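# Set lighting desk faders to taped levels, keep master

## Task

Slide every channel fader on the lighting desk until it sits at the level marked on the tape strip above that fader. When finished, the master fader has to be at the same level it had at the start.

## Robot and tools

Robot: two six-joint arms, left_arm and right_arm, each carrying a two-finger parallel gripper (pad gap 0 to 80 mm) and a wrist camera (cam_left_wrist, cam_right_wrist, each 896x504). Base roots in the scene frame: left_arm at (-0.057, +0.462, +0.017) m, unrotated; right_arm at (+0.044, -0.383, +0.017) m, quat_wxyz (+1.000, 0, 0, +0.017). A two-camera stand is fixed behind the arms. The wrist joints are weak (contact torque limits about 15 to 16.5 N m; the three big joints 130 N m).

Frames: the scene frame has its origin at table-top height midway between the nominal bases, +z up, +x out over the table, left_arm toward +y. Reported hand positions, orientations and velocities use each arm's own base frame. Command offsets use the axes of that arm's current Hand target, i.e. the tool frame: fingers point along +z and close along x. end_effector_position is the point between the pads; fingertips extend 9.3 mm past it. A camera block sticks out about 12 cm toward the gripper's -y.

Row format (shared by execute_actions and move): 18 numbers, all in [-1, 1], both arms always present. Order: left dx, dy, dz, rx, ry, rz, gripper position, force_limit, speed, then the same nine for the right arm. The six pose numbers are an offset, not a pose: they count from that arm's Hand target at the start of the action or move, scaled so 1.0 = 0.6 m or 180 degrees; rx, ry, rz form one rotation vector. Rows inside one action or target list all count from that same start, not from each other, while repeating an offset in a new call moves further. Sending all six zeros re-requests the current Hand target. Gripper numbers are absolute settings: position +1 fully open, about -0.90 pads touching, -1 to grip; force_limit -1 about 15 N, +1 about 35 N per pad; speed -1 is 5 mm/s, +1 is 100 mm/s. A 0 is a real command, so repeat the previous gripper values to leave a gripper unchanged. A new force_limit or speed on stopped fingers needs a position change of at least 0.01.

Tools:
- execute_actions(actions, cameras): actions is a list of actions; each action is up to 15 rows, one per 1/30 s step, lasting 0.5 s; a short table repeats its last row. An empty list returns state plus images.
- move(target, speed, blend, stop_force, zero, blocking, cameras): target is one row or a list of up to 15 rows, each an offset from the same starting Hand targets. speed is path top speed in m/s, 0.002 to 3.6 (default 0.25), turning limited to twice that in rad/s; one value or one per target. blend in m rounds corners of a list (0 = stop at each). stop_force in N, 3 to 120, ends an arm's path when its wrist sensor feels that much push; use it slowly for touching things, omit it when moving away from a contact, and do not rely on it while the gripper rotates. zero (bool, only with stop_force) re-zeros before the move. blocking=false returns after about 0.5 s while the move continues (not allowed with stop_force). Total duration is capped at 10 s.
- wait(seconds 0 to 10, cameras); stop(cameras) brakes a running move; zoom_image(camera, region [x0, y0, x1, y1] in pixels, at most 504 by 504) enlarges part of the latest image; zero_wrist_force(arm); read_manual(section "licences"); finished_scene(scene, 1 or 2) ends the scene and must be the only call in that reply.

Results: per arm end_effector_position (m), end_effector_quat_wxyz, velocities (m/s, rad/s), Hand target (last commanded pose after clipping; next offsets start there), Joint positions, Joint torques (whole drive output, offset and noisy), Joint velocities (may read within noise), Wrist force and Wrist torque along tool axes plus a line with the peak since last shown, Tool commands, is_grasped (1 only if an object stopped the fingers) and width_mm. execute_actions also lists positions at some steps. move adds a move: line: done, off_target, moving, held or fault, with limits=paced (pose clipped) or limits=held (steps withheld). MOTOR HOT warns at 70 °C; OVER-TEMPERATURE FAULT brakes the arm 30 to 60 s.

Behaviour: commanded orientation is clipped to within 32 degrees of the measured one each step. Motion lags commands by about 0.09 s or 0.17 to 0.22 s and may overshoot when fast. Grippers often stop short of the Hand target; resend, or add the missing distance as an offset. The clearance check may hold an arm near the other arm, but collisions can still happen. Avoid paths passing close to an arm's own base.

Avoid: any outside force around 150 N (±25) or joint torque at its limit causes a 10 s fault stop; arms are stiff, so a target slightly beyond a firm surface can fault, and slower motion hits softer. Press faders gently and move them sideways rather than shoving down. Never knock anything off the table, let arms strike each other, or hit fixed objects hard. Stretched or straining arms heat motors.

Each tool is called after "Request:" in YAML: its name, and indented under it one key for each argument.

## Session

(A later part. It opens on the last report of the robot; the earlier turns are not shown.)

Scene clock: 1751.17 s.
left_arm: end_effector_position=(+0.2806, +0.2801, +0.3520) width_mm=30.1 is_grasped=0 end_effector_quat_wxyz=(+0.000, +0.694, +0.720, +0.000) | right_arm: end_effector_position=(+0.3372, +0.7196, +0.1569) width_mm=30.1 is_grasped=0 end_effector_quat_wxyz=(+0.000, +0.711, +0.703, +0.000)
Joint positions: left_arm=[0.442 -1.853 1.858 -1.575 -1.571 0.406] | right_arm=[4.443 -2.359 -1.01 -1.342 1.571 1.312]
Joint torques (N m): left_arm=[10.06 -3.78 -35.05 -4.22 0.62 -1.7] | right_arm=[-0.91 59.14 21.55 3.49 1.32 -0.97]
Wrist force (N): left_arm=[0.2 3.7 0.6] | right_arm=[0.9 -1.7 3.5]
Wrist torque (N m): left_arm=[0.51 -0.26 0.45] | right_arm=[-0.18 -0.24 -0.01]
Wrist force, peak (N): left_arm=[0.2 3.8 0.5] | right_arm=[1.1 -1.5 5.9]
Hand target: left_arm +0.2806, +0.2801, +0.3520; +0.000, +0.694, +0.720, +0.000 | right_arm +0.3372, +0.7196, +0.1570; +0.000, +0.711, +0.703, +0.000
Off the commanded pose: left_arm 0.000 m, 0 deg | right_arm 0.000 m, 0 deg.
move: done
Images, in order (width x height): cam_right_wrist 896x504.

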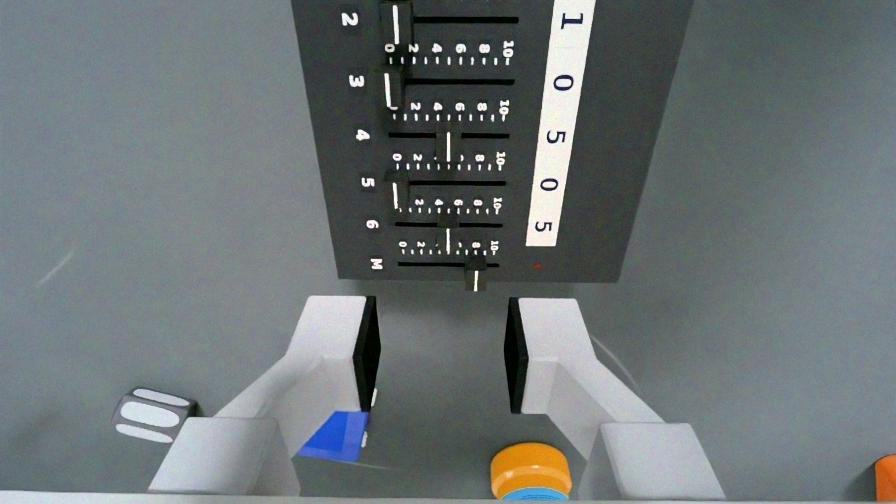

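Request:
move:
  target:
    - [0,0,0,0,0,0,-0.1875,-1,0,-0.0035,-0.0112,0.1,0,0,0,-0.1875,-1,0]
  speed: 0.15
  cameras: ["cam_right_wrist"]

Request:
zoom_image:
  camera: "cam_right_wrist"
  region: [350, 130, 550, 330]

Scene clock: 1824.20 s.
left_arm: end_effector_position=(+0.2806, +0.2801, +0.3520) width_mm=30.1 is_grasped=0 end_effector_quat_wxyz=(+0.000, +0.694, +0.720, +0.000) | right_arm: end_effector_position=(+0.3303, +0.7176, +0.0970) width_mm=30.1 is_grasped=0 end_effector_quat_wxyz=(+0.000, +0.711, +0.703, +0.000)
Joint positions: left_arm=[0.442 -1.853 1.858 -1.575 -1.571 0.406] | right_arm=[4.45 -2.394 -1.107 -1.211 1.571 1.32]
Joint torques (N m): left_arm=[9.76 -4.84 -35.05 -4.13 0.23 -1.56] | right_arm=[-10.9 64.13 24.45 2.02 1.34 -1.21]
Wrist force (N): left_arm=[0.2 3.5 0.4] | right_arm=[0.9 -1.6 3.5]
Wrist torque (N m): left_arm=[0.48 -0.26 0.45] | right_arm=[-0.17 -0.26 -0.03]
Wrist force, peak (N): left_arm=[0.3 3.9 0.4] | right_arm=[1.3 -1.6 5.4]
Hand target: left_arm +0.2806, +0.2801, +0.3520; +0.000, +0.694, +0.720, +0.000 | right_arm +0.3304, +0.7176, +0.0970; +0.000, +0.711, +0.703, +0.000
Off the commanded pose: left_arm 0.000 m, 0 deg | right_arm 0.000 m, 0 deg.
move: done
Images, in order (width x height): cam_right_wrist 896x504.

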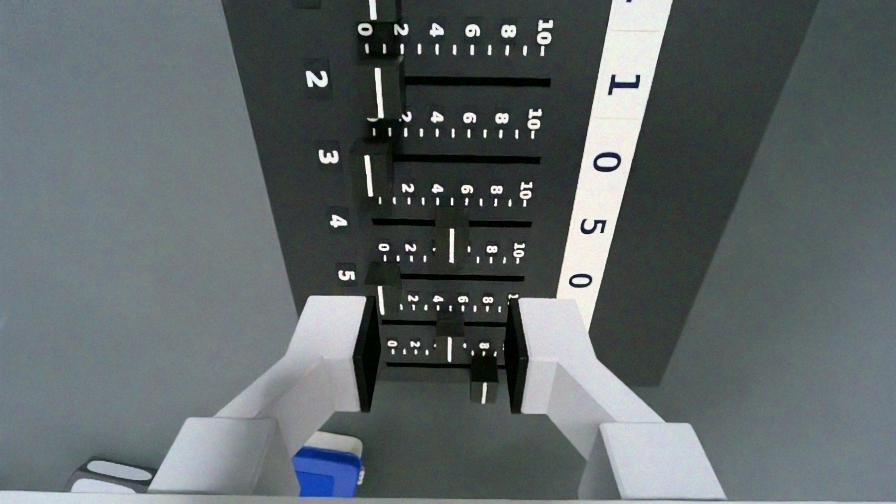

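Scaled by 2.520 from the camera's 896x504 image, which has a finer 1280x720 frame.

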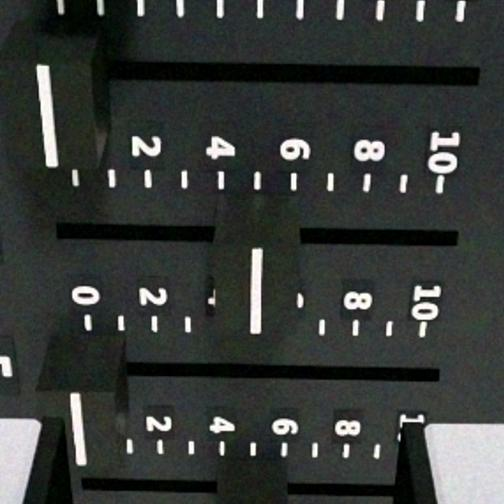

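Request:
move:
  target:
    - [0,0,0,0,0,0,-0.1875,-1,0,0,0,0.0675,0,0,0,-0.1875,-1,0]
    - [0,0,0,0,0,0,-0.1875,-1,0,0,0,0.0675,0,0,0,-1,-1,0]
  speed: [0.07,0.05]
  blend: [0,0]
  cameras: ["cam_right_wrist"]

Request:
zoom_image:
  camera: "cam_right_wrist"
  region: [370, 220, 530, 380]

Scene clock: 1835.23 s.
left_arm: end_effector_position=(+0.2806, +0.2801, +0.3520) width_mm=30.1 is_grasped=0 end_effector_quat_wxyz=(+0.000, +0.694, +0.720, +0.000) | right_arm: end_effector_position=(+0.3304, +0.7176, +0.0565) width_mm=9.6 is_grasped=1 end_effector_quat_wxyz=(+0.000, +0.711, +0.703, +0.000)
Joint positions: left_arm=[0.442 -1.853 1.858 -1.575 -1.571 0.406] | right_arm=[4.45 -2.435 -1.142 -1.135 1.571 1.32]
Joint torques (N m): left_arm=[9.67 -3.49 -35.51 -4.12 -0.23 -1.64] | right_arm=[-0.67 70.23 31.3 -0.21 -1.48 1.42]
Wrist force (N): left_arm=[0.3 3.4 0.4] | right_arm=[2.1 -1.2 4.0]
Wrist torque (N m): left_arm=[0.47 -0.26 0.45] | right_arm=[-0.12 -0.25 -0.03]
Wrist force, peak (N): left_arm=[0.5 3.8 0.7] | right_arm=[0.9 -1.5 4.6]
Hand target: left_arm +0.2806, +0.2801, +0.3520; +0.000, +0.694, +0.720, +0.000 | right_arm +0.3304, +0.7176, +0.0565; +0.000, +0.711, +0.703, +0.000
Off the commanded pose: left_arm 0.000 m, 0 deg | right_arm 0.000 m, 0 deg.
move: done
Images, in order (width x height): cam_right_wrist 896x504.

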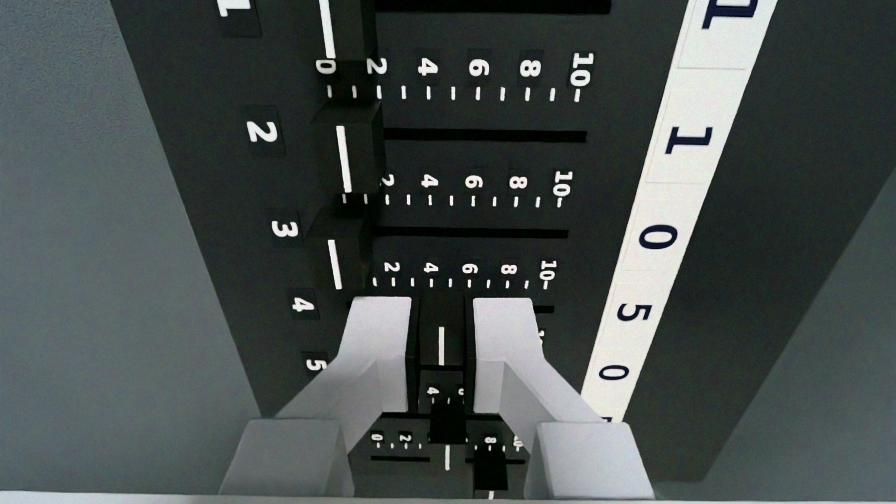

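Scaled by 3.150 from the camera's 896x504 image, which has a finer 1280x720 frame.

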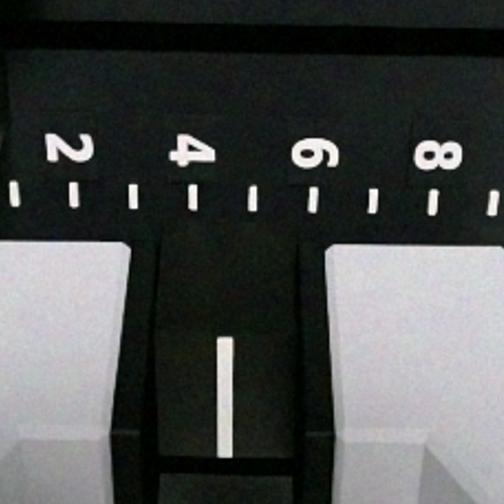

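Request:
move:
  target:
    - [0,0,0,0,0,0,-0.1875,-1,0,0.0255,0,0,0,0,0,-1,-1,0]
  speed: 0.05
  cameras: ["cam_right_wrist"]

Request:
zoom_image:
  camera: "cam_right_wrist"
  region: [370, 220, 530, 380]

Scene clock: 1864.70 s.
left_arm: end_effector_position=(+0.2806, +0.2801, +0.3520) width_mm=30.1 is_grasped=0 end_effector_quat_wxyz=(+0.000, +0.694, +0.720, +0.000) | right_arm: end_effector_position=(+0.3305, +0.7329, +0.0564) width_mm=9.6 is_grasped=1 end_effector_quat_wxyz=(+0.000, +0.711, +0.703, +0.000) end_effector_velocity=(+0.000, +0.000, +0.000) end_effector_angular_velocity=(+0.003, +0.000, +0.001)
Joint positions: left_arm=[0.442 -1.853 1.858 -1.575 -1.571 0.406] | right_arm=[4.455 -2.469 -1.077 -1.166 1.571 1.325]
Joint velocities: left_arm=[within noise] | right_arm=[0 0.002 -0.004 0.005 0 -0.001]
Joint torques (N m): left_arm=[9.71 -4.49 -35.07 -3.96 -0.46 -1.75] | right_arm=[-1.36 70.95 13.45 5.14 -1.73 -0.46]
Wrist force (N): left_arm=[0.0 3.7 0.4] | right_arm=[2.1 0.6 2.0]
Wrist torque (N m): left_arm=[0.50 -0.24 0.45] | right_arm=[-0.12 -0.26 -0.02]
Wrist force, peak (N): left_arm=[0.4 4.0 0.4] | right_arm=[-0.2 -2.6 6.9]
Hand target: left_arm +0.2806, +0.2801, +0.3520; +0.000, +0.694, +0.720, +0.000 | right_arm +0.3306, +0.7329, +0.0565; +0.000, +0.711, +0.703, +0.000
Off the commanded pose: left_arm 0.000 m, 0 deg | right_arm 0.000 m, 0 deg.
move: done
Images, in order (width x height): cam_right_wrist 896x504.

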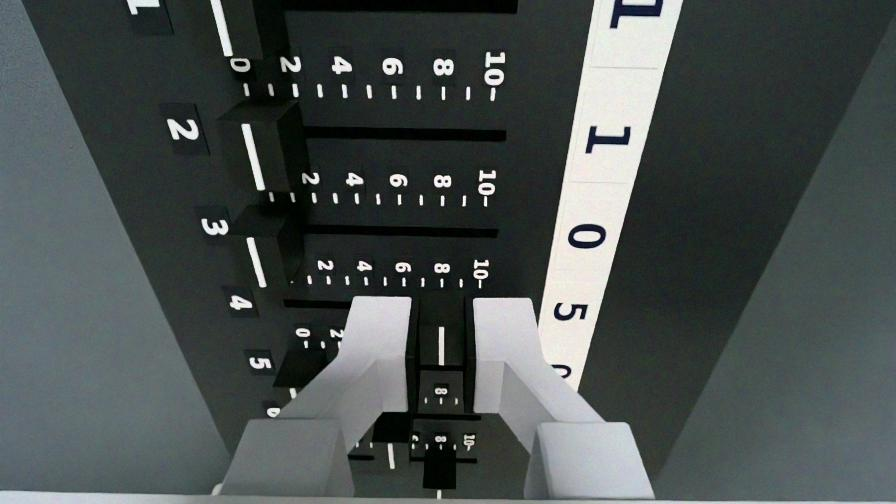

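Scaled by 3.150 from the camera's 896x504 image, which has a finer 1280x720 frame.

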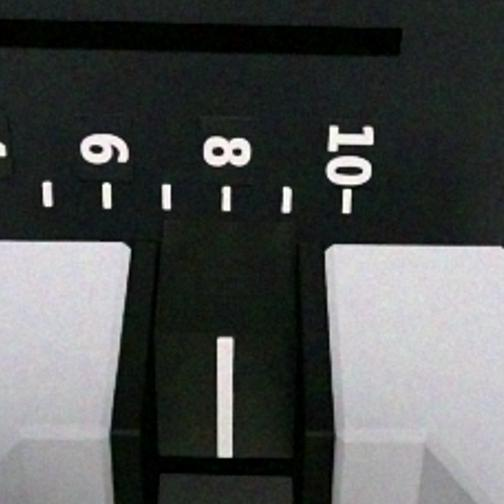

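Request:
move:
  target:
    - [0,0,0,0,0,0,-0.1875,-1,0,-0.0227,0,0,0,0,0,-1,-1,0]
    - [0,0,0,0,0,0,-0.1875,-1,0,-0.0227,0,0,0,0,0,-0.1875,-1,0]
    - [0,0,0,0,0,0,-0.1875,-1,0,-0.0227,0,-0.0667,0,0,0,-0.1875,-1,0]
  speed: [0.05,0.05,0.1]
  blend: [0,0,0]
  cameras: ["cam_right_wrist"]

Request:
zoom_image:
  camera: "cam_right_wrist"
  region: [350, 130, 550, 330]

Scene clock: 1882.80 s.
left_arm: end_effector_position=(+0.2806, +0.2801, +0.3520) width_mm=30.1 is_grasped=0 end_effector_quat_wxyz=(+0.000, +0.694, +0.720, +0.000) | right_arm: end_effector_position=(+0.3305, +0.7193, +0.0965) width_mm=30.1 is_grasped=0 end_effector_quat_wxyz=(+0.000, +0.711, +0.703, +0.000)
Joint positions: left_arm=[0.442 -1.853 1.858 -1.575 -1.571 0.406] | right_arm=[4.451 -2.398 -1.1 -1.213 1.571 1.32]
Joint torques (N m): left_arm=[9.29 -5.02 -35.15 -4.01 -0.89 -1.7] | right_arm=[8.7 56.33 14.22 5.26 1.99 -0.42]
Wrist force (N): left_arm=[0.3 3.5 0.5] | right_arm=[1.1 -1.7 3.2]
Wrist torque (N m): left_arm=[0.48 -0.26 0.45] | right_arm=[-0.17 -0.29 -0.03]
Wrist force, peak (N): left_arm=[0.3 3.9 0.5] | right_arm=[0.1 -3.3 5.5]
Hand target: left_arm +0.2806, +0.2801, +0.3520; +0.000, +0.694, +0.720, +0.000 | right_arm +0.3304, +0.7193, +0.0965; +0.000, +0.711, +0.703, +0.000
Off the commanded pose: left_arm 0.000 m, 0 deg | right_arm 0.000 m, 0 deg.
move: done
Images, in order (width x height): cam_right_wrist 896x504.

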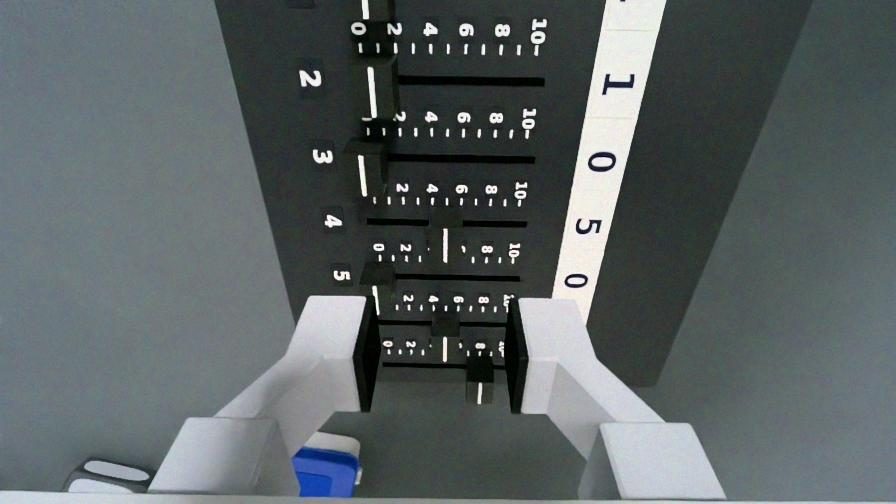

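Scaled by 2.520 from the camera's 896x504 image, which has a finer 1280x720 frame.

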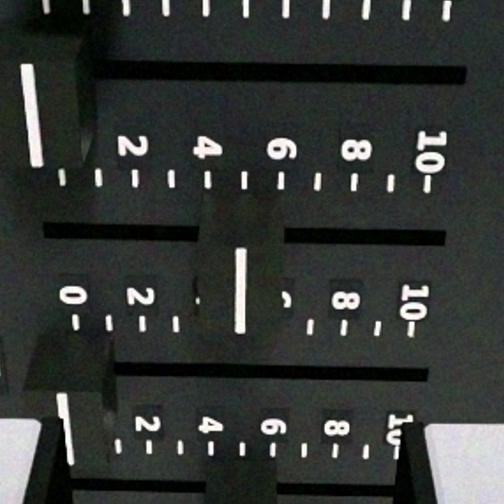

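Request:
move:
  target:
    - [0,0,0,0,0,0,-0.1875,-1,0,0,-0.111,0,0,0,0,-0.1875,-1,0]
  speed: 0.15
  cameras: ["cam_right_wrist"]

Request:
zoom_image:
  camera: "cam_right_wrist"
  region: [350, 130, 550, 330]

Scene clock: 1980.93 s.
left_arm: end_effector_position=(+0.2806, +0.2801, +0.3520) width_mm=30.1 is_grasped=0 end_effector_quat_wxyz=(+0.000, +0.694, +0.720, +0.000) | right_arm: end_effector_position=(+0.2639, +0.7200, +0.0966) width_mm=30.1 is_grasped=0 end_effector_quat_wxyz=(+0.000, +0.711, +0.703, +0.000)
Joint positions: left_arm=[0.442 -1.853 1.858 -1.575 -1.571 0.406] | right_arm=[4.536 -2.338 -1.21 -1.163 1.571 1.405]
Joint torques (N m): left_arm=[10 -5.26 -35.36 -4.09 -1.58 -1.69] | right_arm=[-2.42 54.53 25.04 -0.19 -1.96 0.66]
Wrist force (N): left_arm=[0.2 3.6 0.4] | right_arm=[1.2 -1.5 3.8]
Wrist torque (N m): left_arm=[0.49 -0.26 0.46] | right_arm=[-0.17 -0.28 -0.12]
Wrist force, peak (N): left_arm=[0.2 3.9 0.5] | right_arm=[1.3 -3.9 3.4]
Hand target: left_arm +0.2806, +0.2801, +0.3520; +0.000, +0.694, +0.720, +0.000 | right_arm +0.2638, +0.7200, +0.0965; +0.000, +0.711, +0.703, +0.000
Off the commanded pose: left_arm 0.000 m, 0 deg | right_arm 0.000 m, 0 deg.
move: done
Images, in order (width x height): cam_right_wrist 896x504.

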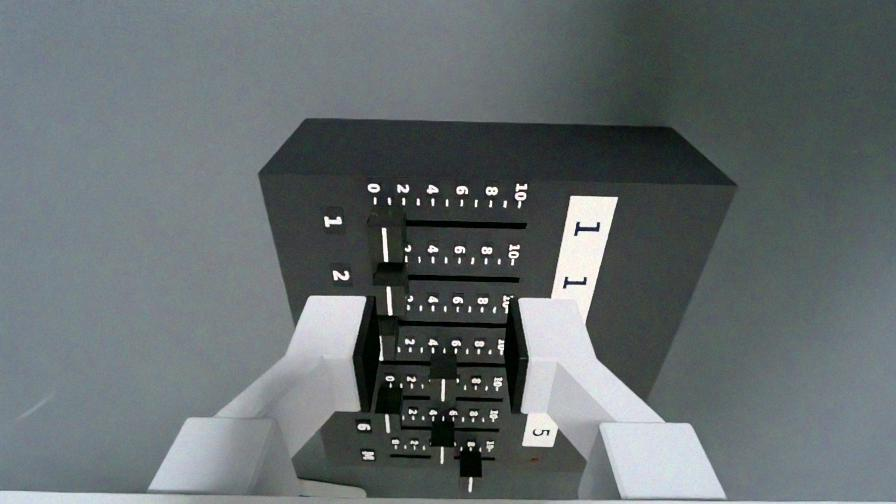

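Scaled by 2.520 from the camera's 896x504 image, which has a finer 1280x720 frame.

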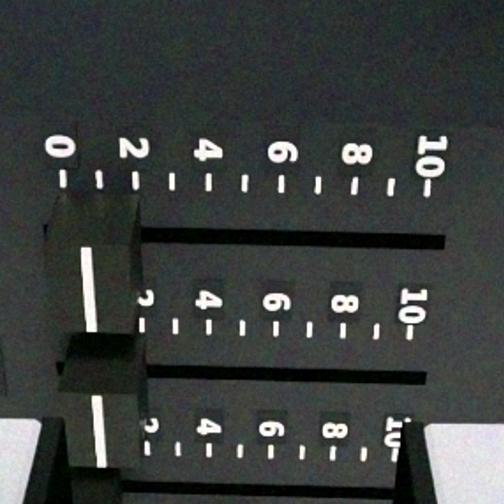

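Request:
move:
  target:
    - [0,0,0,0,0,0,-0.1875,-1,0,0,-0.05,-0.25,0,0,0,-0.1875,-1,0]
    - [0,0,0,0,0,0,-0.1875,-1,0,-0.35,-0.1,-0.35,0,0,0,-0.1875,-1,0]
  speed: [0.12,0.12]
  blend: [0.03,0]
  blocking: false
  cameras: ["cam_right_wrist","cam_left_wrist"]

Request:
zoom_image:
  camera: "cam_right_wrist"
  region: [360, 170, 540, 310]

Request:
wait:
  seconds: 10
  cameras: ["cam_right_wrist"]

Scene clock: 2096.33 s.
left_arm: end_effector_position=(+0.2806, +0.2801, +0.3520) width_mm=30.1 is_grasped=0 end_effector_quat_wxyz=(+0.000, +0.694, +0.720, +0.000) | right_arm: end_effector_position=(+0.2540, +0.7200, +0.1456) width_mm=30.1 is_grasped=0 end_effector_quat_wxyz=(-0.001, +0.711, +0.703, +0.000) end_effector_velocity=(-0.023, +0.000, +0.118) end_effector_angular_velocity=(+0.000, +0.000, -0.001)
Joint positions: left_arm=[0.442 -1.853 1.858 -1.575 -1.571 0.406] | right_arm=[4.549 -2.286 -1.169 -1.256 1.571 1.418]
Joint velocities: left_arm=[within noise] | right_arm=[0.031 0.112 0.119 -0.231 0 0.032]
Joint torques (N m): left_arm=[9.78 -5.15 -34.91 -4 -1.7 -1.73] | right_arm=[11.11 66.1 34.56 -0.43 -1.86 2.47]
Wrist force (N): left_arm=[0.2 3.6 0.4] | right_arm=[1.1 -1.3 3.7]
Wrist torque (N m): left_arm=[0.49 -0.26 0.45] | right_arm=[-0.14 -0.26 -0.14]
Wrist force, peak (N): left_arm=[0.4 3.9 0.4] | right_arm=[0.6 -1.0 6.4]
Hand target: left_arm +0.2806, +0.2801, +0.3520; +0.000, +0.694, +0.720, +0.000 | right_arm +0.2527, +0.7201, +0.1524; +0.000, +0.711, +0.703, +0.000
Tool commands: left_gripper/position=-0.1875 left_gripper/force_limit=-1.0 left_gripper/speed=+0.0 right_gripper/position=-0.1875 right_gripper/force_limit=-1.0 right_gripper/speed=+0.0
Off the commanded pose: left_arm 0.000 m, 0 deg | right_arm 0.269 m, 0 deg.
move: running; path passed 0 of 2 targets

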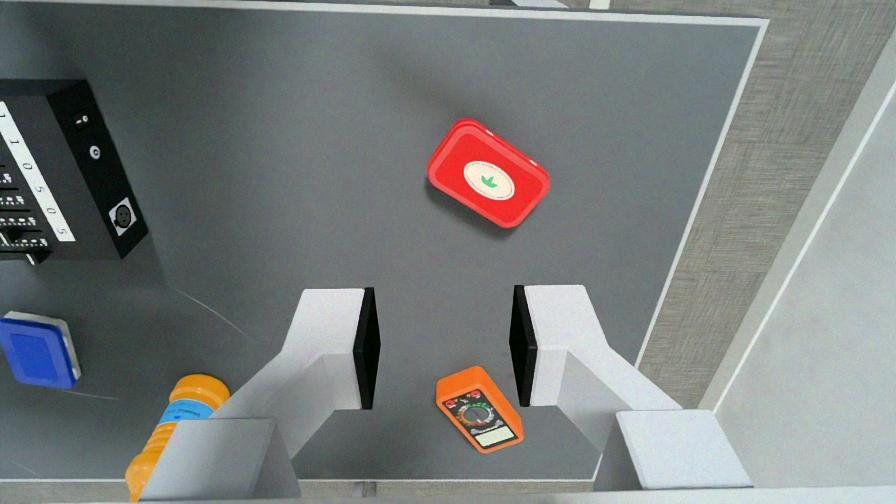

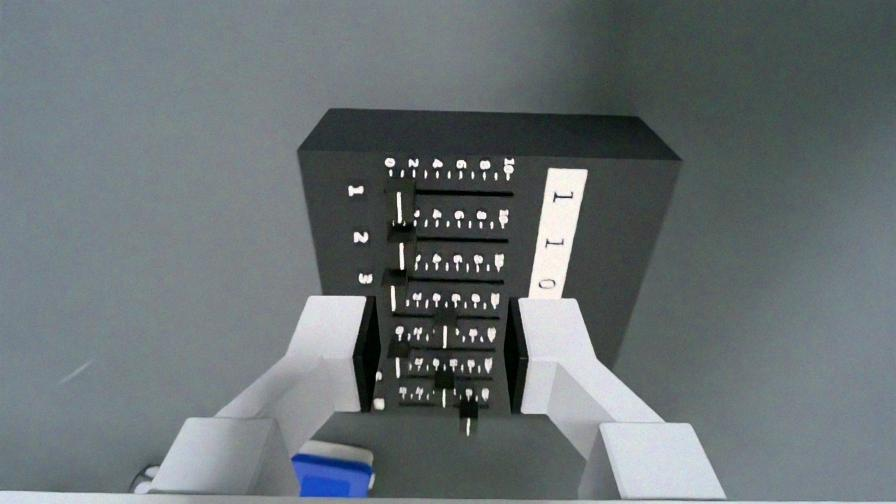

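Scaled by 2.800 from the camera's 896x504 image, which has a finer 1280x720 frame.

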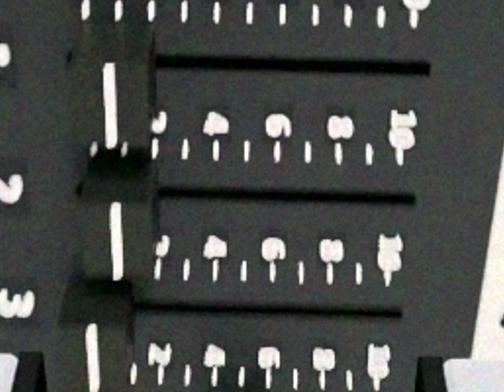

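Scene clock: 2099.27 s.
left_arm: end_effector_position=(+0.2806, +0.2801, +0.3520) width_mm=30.1 is_grasped=0 end_effector_quat_wxyz=(+0.000, +0.694, +0.720, +0.000) | right_arm: end_effector_position=(+0.2016, +0.5105, +0.3062) width_mm=30.1 is_grasped=0 end_effector_quat_wxyz=(+0.000, +0.711, +0.703, +0.000)
Joint positions: left_arm=[0.442 -1.853 1.858 -1.575 -1.571 0.406] | right_arm=[4.581 -1.678 -1.623 -1.411 1.571 1.451]
Joint torques (N m): left_arm=[9.39 -4.69 -35.08 -4.02 -1.7 -1.57] | right_arm=[6.91 23.64 34.19 5.46 -0.47 1.91]
Wrist force (N): left_arm=[0.3 3.5 0.6] | right_arm=[1.4 -1.3 3.5]
Wrist torque (N m): left_arm=[0.48 -0.26 0.45] | right_arm=[-0.14 -0.29 -0.15]
Wrist force, peak (N): left_arm=[0.0 4.0 0.5] | right_arm=[1.4 -1.8 3.9]
Hand target: left_arm +0.2806, +0.2801, +0.3520; +0.000, +0.694, +0.720, +0.000 | right_arm +0.2016, +0.5105, +0.3063; +0.000, +0.711, +0.703, +0.000
Tool commands: left_gripper/position=-0.1875 left_gripper/force_limit=-1.0 left_gripper/speed=+0.0 right_gripper/position=-0.1875 right_gripper/force_limit=-1.0 right_gripper/speed=+0.0
Off the commanded pose: left_arm 0.000 m, 0 deg | right_arm 0.000 m, 0 deg.
earlier move: done
wait: 2.93 of 10 s (the move ended)
Images, in order (width x height): cam_right_wrist 896x504.

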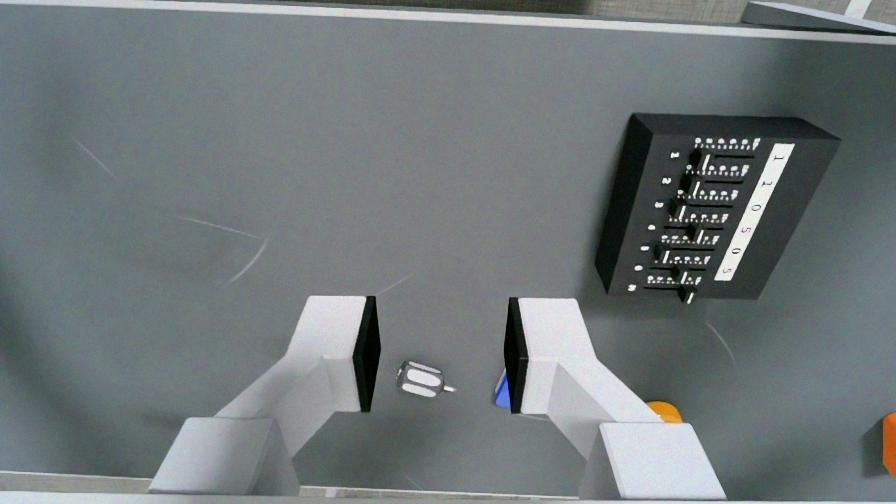

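Request:
zoom_image:
  camera: "cam_right_wrist"
  region: [620, 125, 800, 305]

Scaled by 2.800 from the camera's 896x504 image, which has a finer 1280x720 frame.

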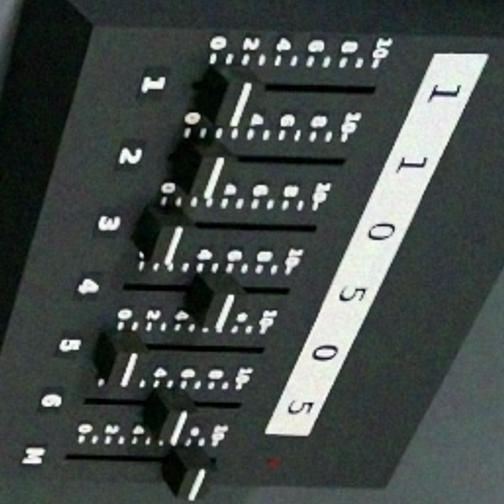

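Request:
move:
  target:
    - [0,0,0,0,0,0,-0.1875,-1,0,0.3476,0.0511,0.1905,0,0,0,-0.1875,-1,0]
  speed: 0.2
  cameras: ["cam_right_wrist"]

Request:
zoom_image:
  camera: "cam_right_wrist"
  region: [370, 150, 550, 400]

Scene clock: 2143.50 s.
left_arm: end_effector_position=(+0.2806, +0.2801, +0.3520) width_mm=30.1 is_grasped=0 end_effector_quat_wxyz=(+0.000, +0.694, +0.720, +0.000) | right_arm: end_effector_position=(+0.2346, +0.7187, +0.1922) width_mm=30.1 is_grasped=0 end_effector_quat_wxyz=(+0.000, +0.711, +0.703, +0.000)
Joint positions: left_arm=[0.442 -1.853 1.858 -1.575 -1.571 0.406] | right_arm=[4.574 -2.236 -1.133 -1.344 1.571 1.444]
Joint torques (N m): left_arm=[9.18 -5.73 -34.67 -3.94 -1.73 -1.62] | right_arm=[-10.79 48.42 33.34 5.68 1.92 -0.26]
Wrist force (N): left_arm=[0.2 3.5 0.5] | right_arm=[1.2 -1.5 3.5]
Wrist torque (N m): left_arm=[0.48 -0.26 0.45] | right_arm=[-0.18 -0.27 -0.15]
Wrist force, peak (N): left_arm=[0.3 3.8 0.3] | right_arm=[3.2 -1.2 4.8]
Hand target: left_arm +0.2806, +0.2801, +0.3520; +0.000, +0.694, +0.720, +0.000 | right_arm +0.2345, +0.7188, +0.1922; +0.000, +0.711, +0.703, +0.000
Off the commanded pose: left_arm 0.000 m, 0 deg | right_arm 0.000 m, 0 deg.
move: done
Images, in order (width x height): cam_right_wrist 896x504.

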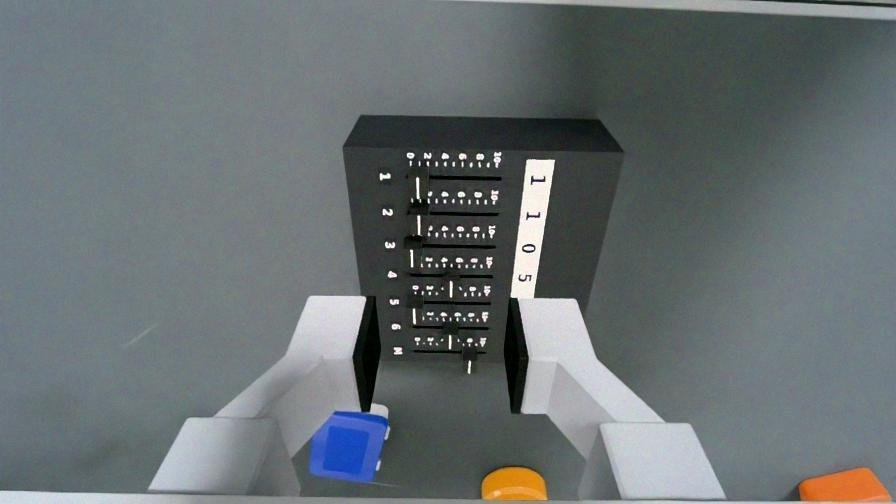

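Scaled by 2.016 from the camera's 896x504 image, which has a finer 1280x720 frame.

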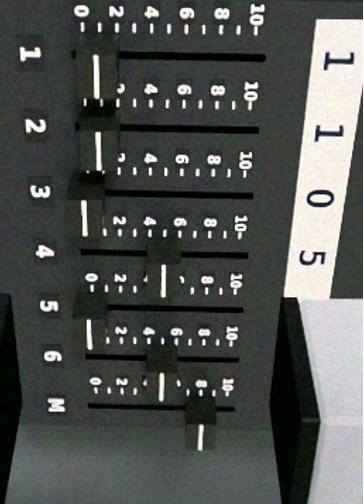

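Request:
move:
  target:
    - [0,0,0,0,0,0,-0.1875,-1,0,-0.0275,0.0465,0.175,0,0,0,-0.1875,-1,0]
    - [0,0,0,0,0,0,-0.1875,-1,0,-0.0275,0.0465,0.2262,0,0,0,-1,-1,0]
  speed: [0.2,0.08]
  blend: [0.008,0]
  cameras: ["cam_right_wrist"]

Request:
zoom_image:
  camera: "cam_right_wrist"
  region: [370, 250, 530, 370]

Scene clock: 2188.93 s.
left_arm: end_effector_position=(+0.2806, +0.2801, +0.3520) width_mm=30.1 is_grasped=0 end_effector_quat_wxyz=(+0.000, +0.694, +0.720, +0.000) | right_arm: end_effector_position=(+0.2622, +0.7021, +0.0565) width_mm=9.6 is_grasped=1 end_effector_quat_wxyz=(+0.000, +0.711, +0.703, +0.000)
Joint positions: left_arm=[0.442 -1.853 1.858 -1.575 -1.571 0.406] | right_arm=[4.534 -2.343 -1.315 -1.053 1.571 1.403]
Joint torques (N m): left_arm=[9.72 -5.76 -34.65 -3.85 -1.66 -1.75] | right_arm=[10.54 65.59 30.9 1.9 -0.22 1.47]
Wrist force (N): left_arm=[0.0 3.4 0.5] | right_arm=[2.3 -1.4 4.0]
Wrist torque (N m): left_arm=[0.47 -0.24 0.45] | right_arm=[-0.20 -0.27 -0.05]
Wrist force, peak (N): left_arm=[0.3 3.8 0.6] | right_arm=[0.7 -0.6 5.3]
Hand target: left_arm +0.2806, +0.2801, +0.3520; +0.000, +0.694, +0.720, +0.000 | right_arm +0.2622, +0.7021, +0.0565; +0.000, +0.711, +0.703, +0.000
Off the commanded pose: left_arm 0.000 m, 0 deg | right_arm 0.000 m, 0 deg.
move: done
Images, in order (width x height): cam_right_wrist 896x504.

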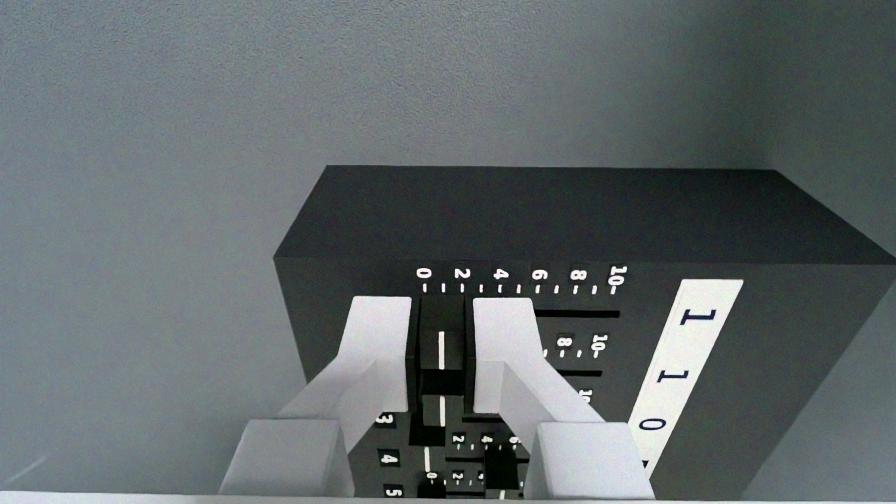

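Scaled by 3.150 from the camera's 896x504 image, which has a finer 1280x720 frame.

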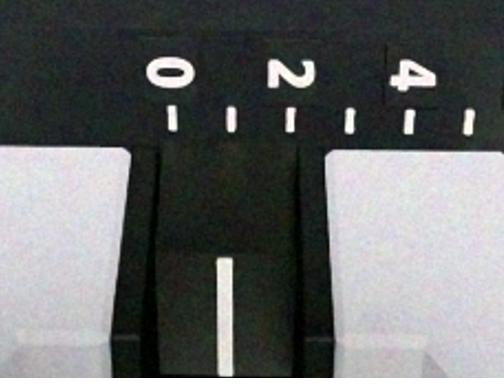

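Request:
move:
  target:
    - [0,0,0,0,0,0,-0.1875,-1,0,0.0225,0,0,0,0,0,-1,-1,0]
    - [0,0,0,0,0,0,-0.1875,-1,0,0.0225,0,0,0,0,0,-0.425,-1,0]
    - [0,0,0,0,0,0,-0.1875,-1,0,0.0225,0,-0.03,0,0,0,-0.425,-1,0]
    - [0,0,0,0,0,0,-0.1875,-1,0,0.0001,0.0368,-0.03,0,0,0,-0.425,-1,0]
    - [0,0,0,0,0,0,-0.1875,-1,0,0.0001,0.0368,0,0,0,0,-1,-1,0]
    - [0,0,0,0,0,0,-0.1875,-1,0,0.015,0.0368,0,0,0,0,-0.425,-1,0]
    - [0,0,0,0,0,0,-0.1875,-1,0,0.015,0.0368,-0.03,0,0,0,-0.425,-1,0]
    - [0,0,0,0,0,0,-0.1875,-1,0,-0.0073,0.0735,-0.03,0,0,0,-0.425,-1,0]
    - [0,0,0,0,0,0,-0.1875,-1,0,-0.0073,0.0735,0,0,0,0,-1,-1,0]
    - [0,0,0,0,0,0,-0.1875,-1,0,0.0076,0.0735,0,0,0,0,-0.425,-1,0]
    - [0,0,0,0,0,0,-0.1875,-1,0,0.0076,0.0735,-0.03,0,0,0,-0.425,-1,0]
  speed: [0.05,0.05,0.12,0.2,0.1,0.05,0.12,0.2,0.1,0.05,0.12]
  blend: [0,0,0.006,0.006,0,0,0.006,0.006,0,0,0]
  cameras: ["cam_right_wrist"]

Request:
zoom_image:
  camera: "cam_right_wrist"
  region: [340, 30, 560, 250]

Scene clock: 2212.13 s.
left_arm: end_effector_position=(+0.2806, +0.2801, +0.3520) width_mm=30.1 is_grasped=0 end_effector_quat_wxyz=(+0.000, +0.694, +0.720, +0.000) | right_arm: end_effector_position=(+0.3063, +0.7062, +0.0747) width_mm=20.2 is_grasped=0 end_effector_quat_wxyz=(+0.000, +0.711, +0.703, +0.000) end_effector_velocity=(+0.000, +0.001, -0.002) end_effector_angular_velocity=(+0.002, -0.001, +0.000)
Joint positions: left_arm=[0.442 -1.853 1.858 -1.575 -1.571 0.406] | right_arm=[4.477 -2.368 -1.217 -1.127 1.571 1.347]
Joint velocities: left_arm=[within noise] | right_arm=[0.001 -0.003 -0.001 0.006 0 0.001]
Joint torques (N m): left_arm=[8.96 -6.17 -34.84 -3.65 -1.72 -1.7] | right_arm=[-9.74 52.4 13 5.63 -1.85 -1.06]
Wrist force (N): left_arm=[0.1 3.5 0.6] | right_arm=[0.8 -1.8 3.4]
Wrist torque (N m): left_arm=[0.47 -0.25 0.45] | right_arm=[-0.20 -0.25 -0.01]
Wrist force, peak (N): left_arm=[0.2 3.9 0.6] | right_arm=[-0.2 -1.7 7.2]
Hand target: left_arm +0.2806, +0.2801, +0.3520; +0.000, +0.694, +0.720, +0.000 | right_arm +0.3063, +0.7062, +0.0745; +0.000, +0.711, +0.703, +0.000
Off the commanded pose: left_arm 0.000 m, 0 deg | right_arm 0.000 m, 0 deg.
move: done
Images, in order (width x height): cam_right_wrist 896x504.

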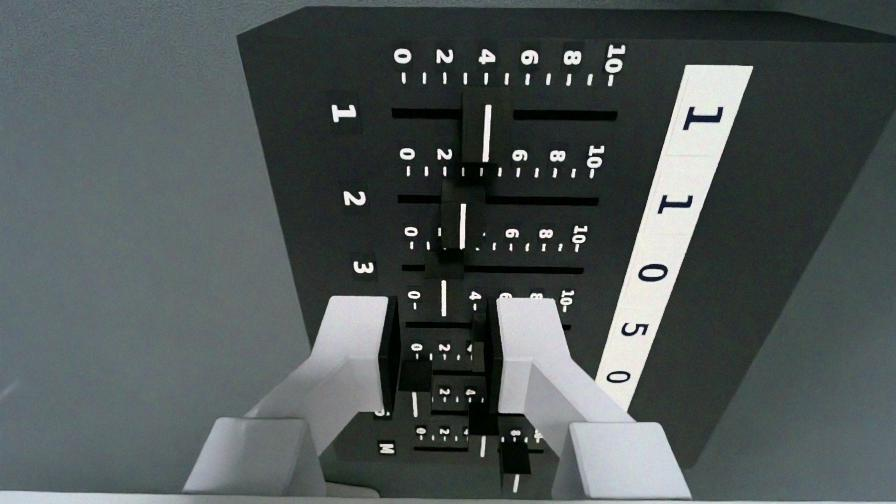

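Scaled by 2.291 from the camera's 896x504 image, which has a finer 1280x720 frame.

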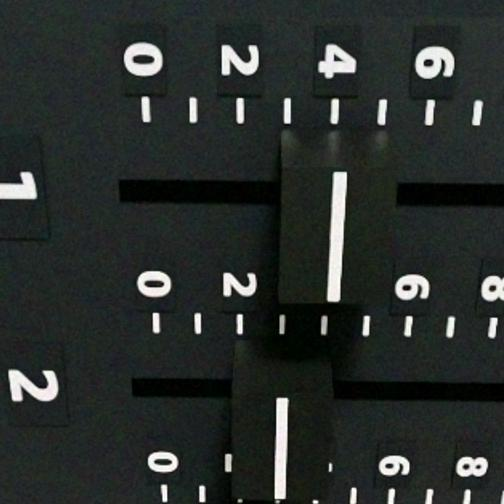

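Request:
move:
  target:
    - [0,0,0,0,0,0,-0.1875,-1,0,0.0223,0.0368,0,0,0,0,-0.425,-1,0]
    - [0,0,0,0,0,0,-0.1875,-1,0,0.0223,0.0368,0.03,0,0,0,-1,-1,0]
    - [0,0,0,0,0,0,-0.1875,-1,0,0,0.0368,0.03,0,0,0,-0.425,-1,0]
    - [0,0,0,0,0,0,-0.1875,-1,0,0,0.0368,0,0,0,0,-0.425,-1,0]
    - [0,0,0,0,0,0,-0.1875,-1,0,-0.0149,0.0735,0,0,0,0,-0.425,-1,0]
    - [0,0,0,0,0,0,-0.1875,-1,0,-0.0149,0.0735,0.03,0,0,0,-1,-1,0]
    - [0,0,0,0,0,0,-0.1875,-1,0,0.0074,0.0735,0.03,0,0,0,-0.425,-1,0]
    - [0,0,0,0,0,0,-0.1875,-1,0,0.0074,0.0735,0,0,0,0,-0.425,-1,0]
    - [0,0,0,0,0,0,-0.1875,-1,0,0.0223,0.1103,0,0,0,0,-0.425,-1,0]
    - [0,0,0,0,0,0,-0.1875,-1,0,0.0223,0.1103,0.03,0,0,0,-1,-1,0]
    - [0,0,0,0,0,0,-0.1875,-1,0,0.0446,0.1103,0.03,0,0,0,-0.425,-1,0]
    - [0,0,0,0,0,0,-0.1875,-1,0,0.0446,0.1103,0,0,0,0,-0.425,-1,0]
  speed: [0.2,0.1,0.05,0.12,0.2,0.1,0.05,0.12,0.2,0.1,0.05,0.12]
  blend: [0.006,0,0,0.006,0.006,0,0,0.006,0.006,0,0,0]
  blocking: false

Request:
wait:
  seconds: 10
  cameras: ["cam_right_wrist"]

Request:
zoom_image:
  camera: "cam_right_wrist"
  region: [340, 30, 560, 250]

Scene clock: 2238.30 s.
left_arm: end_effector_position=(+0.2806, +0.2801, +0.3520) width_mm=30.1 is_grasped=0 end_effector_quat_wxyz=(+0.000, +0.694, +0.720, +0.000) | right_arm: end_effector_position=(+0.3287, +0.7191, +0.0589) width_mm=20.2 is_grasped=0 end_effector_quat_wxyz=(+0.000, +0.711, +0.703, +0.000) end_effector_velocity=(-0.003, -0.003, -0.072) end_effector_angular_velocity=(+0.001, +0.000, -0.002)
Joint positions: left_arm=[0.442 -1.853 1.858 -1.575 -1.571 0.406] | right_arm=[4.453 -2.434 -1.137 -1.141 1.571 1.323]
Joint velocities: left_arm=[within noise] | right_arm=[0.003 -0.068 -0.073 0.141 0 0.005]
Joint torques (N m): left_arm=[9.5 -6.5 -34.59 -3.65 -1.74 -1.56] | right_arm=[9.61 55.13 14.29 5.79 2.11 1.38]
Wrist force (N): left_arm=[0.2 3.8 0.5] | right_arm=[1.2 -2.0 3.5]
Wrist torque (N m): left_arm=[0.51 -0.26 0.45] | right_arm=[-0.20 -0.29 -0.03]
Wrist force, peak (N): left_arm=[0.2 3.8 0.5] | right_arm=[0.0 -3.3 3.3]
Hand target: left_arm +0.2806, +0.2801, +0.3520; +0.000, +0.694, +0.720, +0.000 | right_arm +0.3286, +0.7193, +0.0565; +0.000, +0.711, +0.703, +0.000
Tool commands: left_gripper/position=-0.1875 left_gripper/force_limit=-1.0 left_gripper/speed=+0.0 right_gripper/position=-0.425 right_gripper/force_limit=-1.0 right_gripper/speed=+0.0
Off the commanded pose: left_arm 0.000 m, 0 deg | right_arm 0.049 m, 0 deg.
move: running; path passed 1 of 12 targets; target 2's new numbers were not sent; target 3's new numbers were not sent; target 6's new numbers were not sent; target 7's new numbers were not sent; target 10's new numbers were not sent; target 11's new numbers were not sent

Scene clock: 2245.93 s.
left_arm: end_effector_position=(+0.2806, +0.2801, +0.3520) width_mm=30.1 is_grasped=0 end_effector_quat_wxyz=(+0.000, +0.694, +0.720, +0.000) | right_arm: end_effector_position=(+0.3728, +0.7322, +0.0747) width_mm=20.2 is_grasped=0 end_effector_quat_wxyz=(+0.000, +0.711, +0.703, +0.000) end_effector_velocity=(+0.000, +0.000, -0.003) end_effector_angular_velocity=(+0.001, -0.001, -0.001)
Joint positions: left_arm=[0.442 -1.853 1.858 -1.575 -1.571 0.406] | right_arm=[4.404 -2.497 -0.973 -1.242 1.571 1.274]
Joint velocities: left_arm=[within noise] | right_arm=[0 -0.003 -0.002 0.006 -0.001 0.001]
Joint torques (N m): left_arm=[8.67 -6.74 -34.88 -3.57 -1.75 -1.65] | right_arm=[-13.89 55.59 13.28 5.9 -1.68 -1.13]
Wrist force (N): left_arm=[0.3 3.7 0.5] | right_arm=[1.2 -1.2 3.2]
Wrist torque (N m): left_arm=[0.50 -0.27 0.45] | right_arm=[-0.12 -0.29 -0.03]
Wrist force, peak (N): left_arm=[0.2 3.9 0.5] | right_arm=[-0.2 -3.8 7.5]
Hand target: left_arm +0.2806, +0.2801, +0.3520; +0.000, +0.694, +0.720, +0.000 | right_arm +0.3728, +0.7322, +0.0745; +0.000, +0.711, +0.703, +0.000
Tool commands: left_gripper/position=-0.1875 left_gripper/force_limit=-1.0 left_gripper/speed=+0.0 right_gripper/position=-0.425 right_gripper/force_limit=-1.0 right_gripper/speed=+0.0
Off the commanded pose: left_arm 0.000 m, 0 deg | right_arm 0.000 m, 0 deg.
earlier move: done
wait: 7.63 of 10 s (the move ended)
Images, in order (width x height): cam_right_wrist 896x504.

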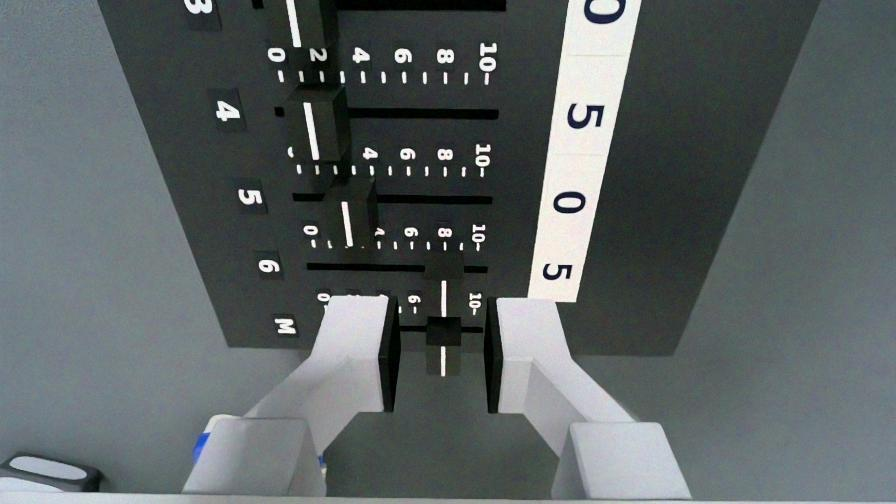

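Scaled by 2.291 from the camera's 896x504 image, which has a finer 1280x720 frame.

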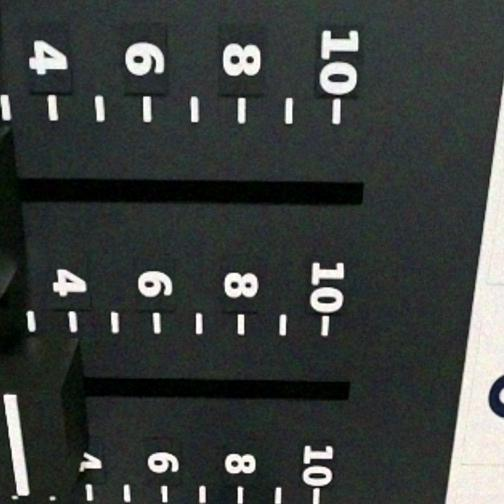

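Request:
execute_actions:
  actions: []

Scene clock: 2277.53 s.
left_arm: end_effector_position=(+0.2806, +0.2801, +0.3520) width_mm=30.1 is_grasped=0 end_effector_quat_wxyz=(+0.000, +0.694, +0.720, +0.000) | right_arm: end_effector_position=(+0.3728, +0.7322, +0.0745) width_mm=20.2 is_grasped=0 end_effector_quat_wxyz=(+0.000, +0.711, +0.703, +0.000)
Joint positions: left_arm=[0.442 -1.853 1.858 -1.575 -1.571 0.406] | right_arm=[4.404 -2.497 -0.973 -1.241 1.571 1.274]
Joint velocities: within noise
Joint torques (N m): left_arm=[8.51 -6.33 -35.47 -3.6 -1.66 -1.69] | right_arm=[-12.12 55.58 13.76 5.48 -0.75 -1.15]
Wrist force (N): left_arm=[0.1 3.7 0.6] | right_arm=[1.4 -1.4 3.1]
Wrist torque (N m): left_arm=[0.51 -0.24 0.45] | right_arm=[-0.16 -0.30 -0.03]
Wrist force, peak (N): left_arm=[0.4 3.9 0.5] | right_arm=[1.4 -1.0 3.6]
Hand target: left_arm +0.2806, +0.2801, +0.3520; +0.000, +0.694, +0.720, +0.000 | right_arm +0.3728, +0.7322, +0.0745; +0.000, +0.711, +0.703, +0.000
Tool commands: left_gripper/position=-0.1875 left_gripper/force_limit=-1.0 left_gripper/speed=+0.0 right_gripper/position=-0.425 right_gripper/force_limit=-1.0 right_gripper/speed=+0.0
Off the commanded pose: left_arm 0.000 m, 0 deg | right_arm 0.000 m, 0 deg.

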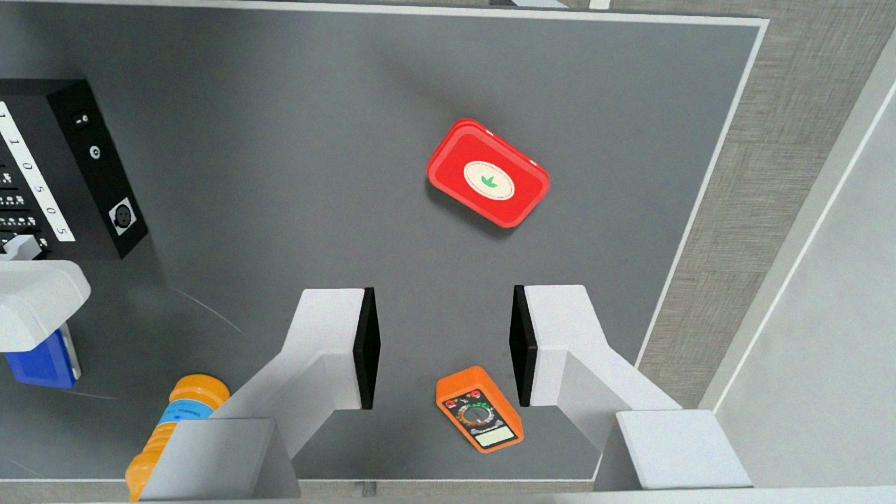

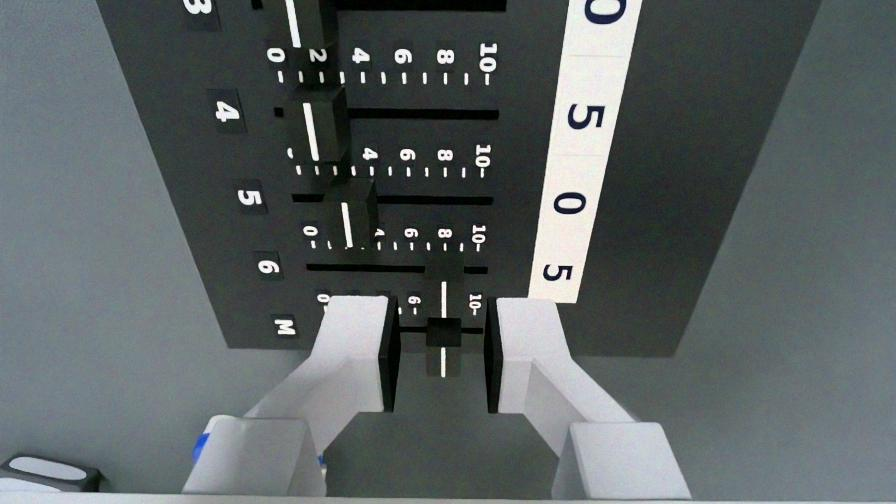

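Request:
move:
  target:
    - [0,0,0,0,0,0,-0.1875,-1,0, 0,0,0.03,0,0,0,-0.425,-1,0]
    - [0,0,0,0,0,0,-0.1875,-1,0, 0,0,0.03,0,0,0,-1,-1,0]
    - [0,0,0,0,0,0,-0.1875,-1,0, -0.0223,0,0.03,0,0,0,-0.425,-1,0]
    - [0,0,0,0,0,0,-0.1875,-1,0, -0.0223,0,0,0,0,0,-0.425,-1,0]
    - [0,0,0,0,0,0,-0.1875,-1,0, -0.03715,-0.03675,0,0,0,0,-0.425,-1,0]
    - [0,0,0,0,0,0,-0.1875,-1,0, -0.03715,-0.03675,0.03,0,0,0,-1,-1,0]
    - [0,0,0,0,0,0,-0.1875,-1,0, -0.05944,-0.03675,0.03,0,0,0,-0.425,-1,0]
    - [0,0,0,0,0,0,-0.1875,-1,0, -0.05944,-0.03675,0,0,0,0,-0.425,-1,0]
    - [0,0,0,0,0,0,-0.1875,-1,0, -0.04458,-0.0735,0,0,0,0,-0.425,-1,0]
    - [0,0,0,0,0,0,-0.1875,-1,0, -0.04458,-0.0735,0.03,0,0,0,-1,-1,0]
    - [0,0,0,0,0,0,-0.1875,-1,0, -0.0223,-0.0735,0.03,0,0,0,-0.425,-1,0]
    - [0,0,0,0,0,0,-0.1875,-1,0, -0.0223,-0.0735,0,0,0,0,-0.425,-1,0]
  speed: [0.1,0.1,0.05,0.12,0.2,0.1,0.05,0.12,0.2,0.1,0.05,0.12]
  blend: [0,0,0,0.006,0.006,0,0,0.006,0.006,0,0,0]
  cameras: ["cam_right_wrist"]

Scene clock: 2295.90 s.
left_arm: end_effector_position=(+0.2806, +0.2801, +0.3520) width_mm=30.1 is_grasped=0 end_effector_quat_wxyz=(+0.000, +0.694, +0.720, +0.000) | right_arm: end_effector_position=(+0.3286, +0.7193, +0.0747) width_mm=20.2 is_grasped=0 end_effector_quat_wxyz=(+0.000, +0.711, +0.703, +0.000) end_effector_velocity=(+0.000, +0.001, -0.001) end_effector_angular_velocity=(+0.003, -0.001, +0.001)
Joint positions: left_arm=[0.442 -1.853 1.858 -1.575 -1.571 0.406] | right_arm=[4.453 -2.418 -1.124 -1.17 1.571 1.323]
Joint velocities: left_arm=[within noise] | right_arm=[0.001 -0.002 -0.001 0.006 -0.001 0]
Joint torques (N m): left_arm=[8.4 -6.75 -34.55 -3.44 -1.75 -1.74] | right_arm=[-13.03 52.25 14.21 5.9 -0.71 -0.71]
Wrist force (N): left_arm=[0.2 3.7 0.6] | right_arm=[1.1 -1.5 3.8]
Wrist torque (N m): left_arm=[0.50 -0.26 0.45] | right_arm=[-0.16 -0.26 -0.13]
Wrist force, peak (N): left_arm=[0.3 3.9 0.6] | right_arm=[0.7 -1.8 8.5]
Hand target: left_arm +0.2806, +0.2801, +0.3520; +0.000, +0.694, +0.720, +0.000 | right_arm +0.3286, +0.7193, +0.0745; +0.000, +0.711, +0.703, +0.000
Off the commanded pose: left_arm 0.000 m, 0 deg | right_arm 0.000 m, 0 deg.
move: done
Images, in order (width x height): cam_right_wrist 896x504.

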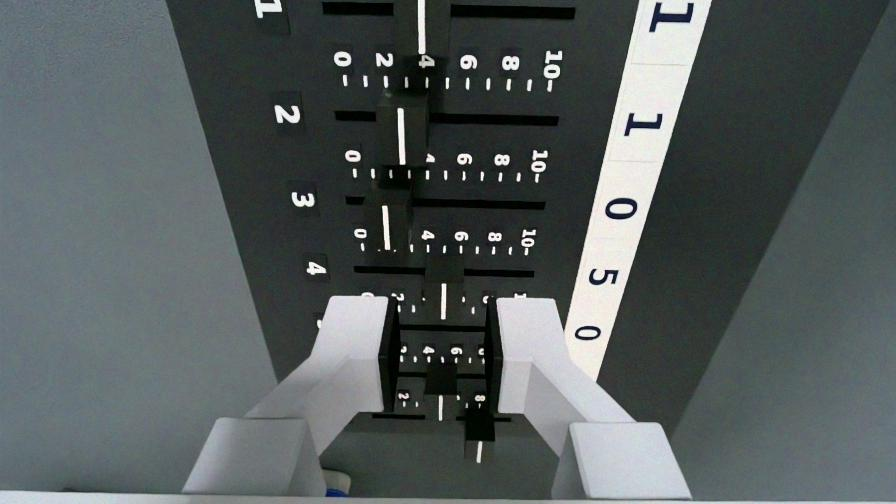

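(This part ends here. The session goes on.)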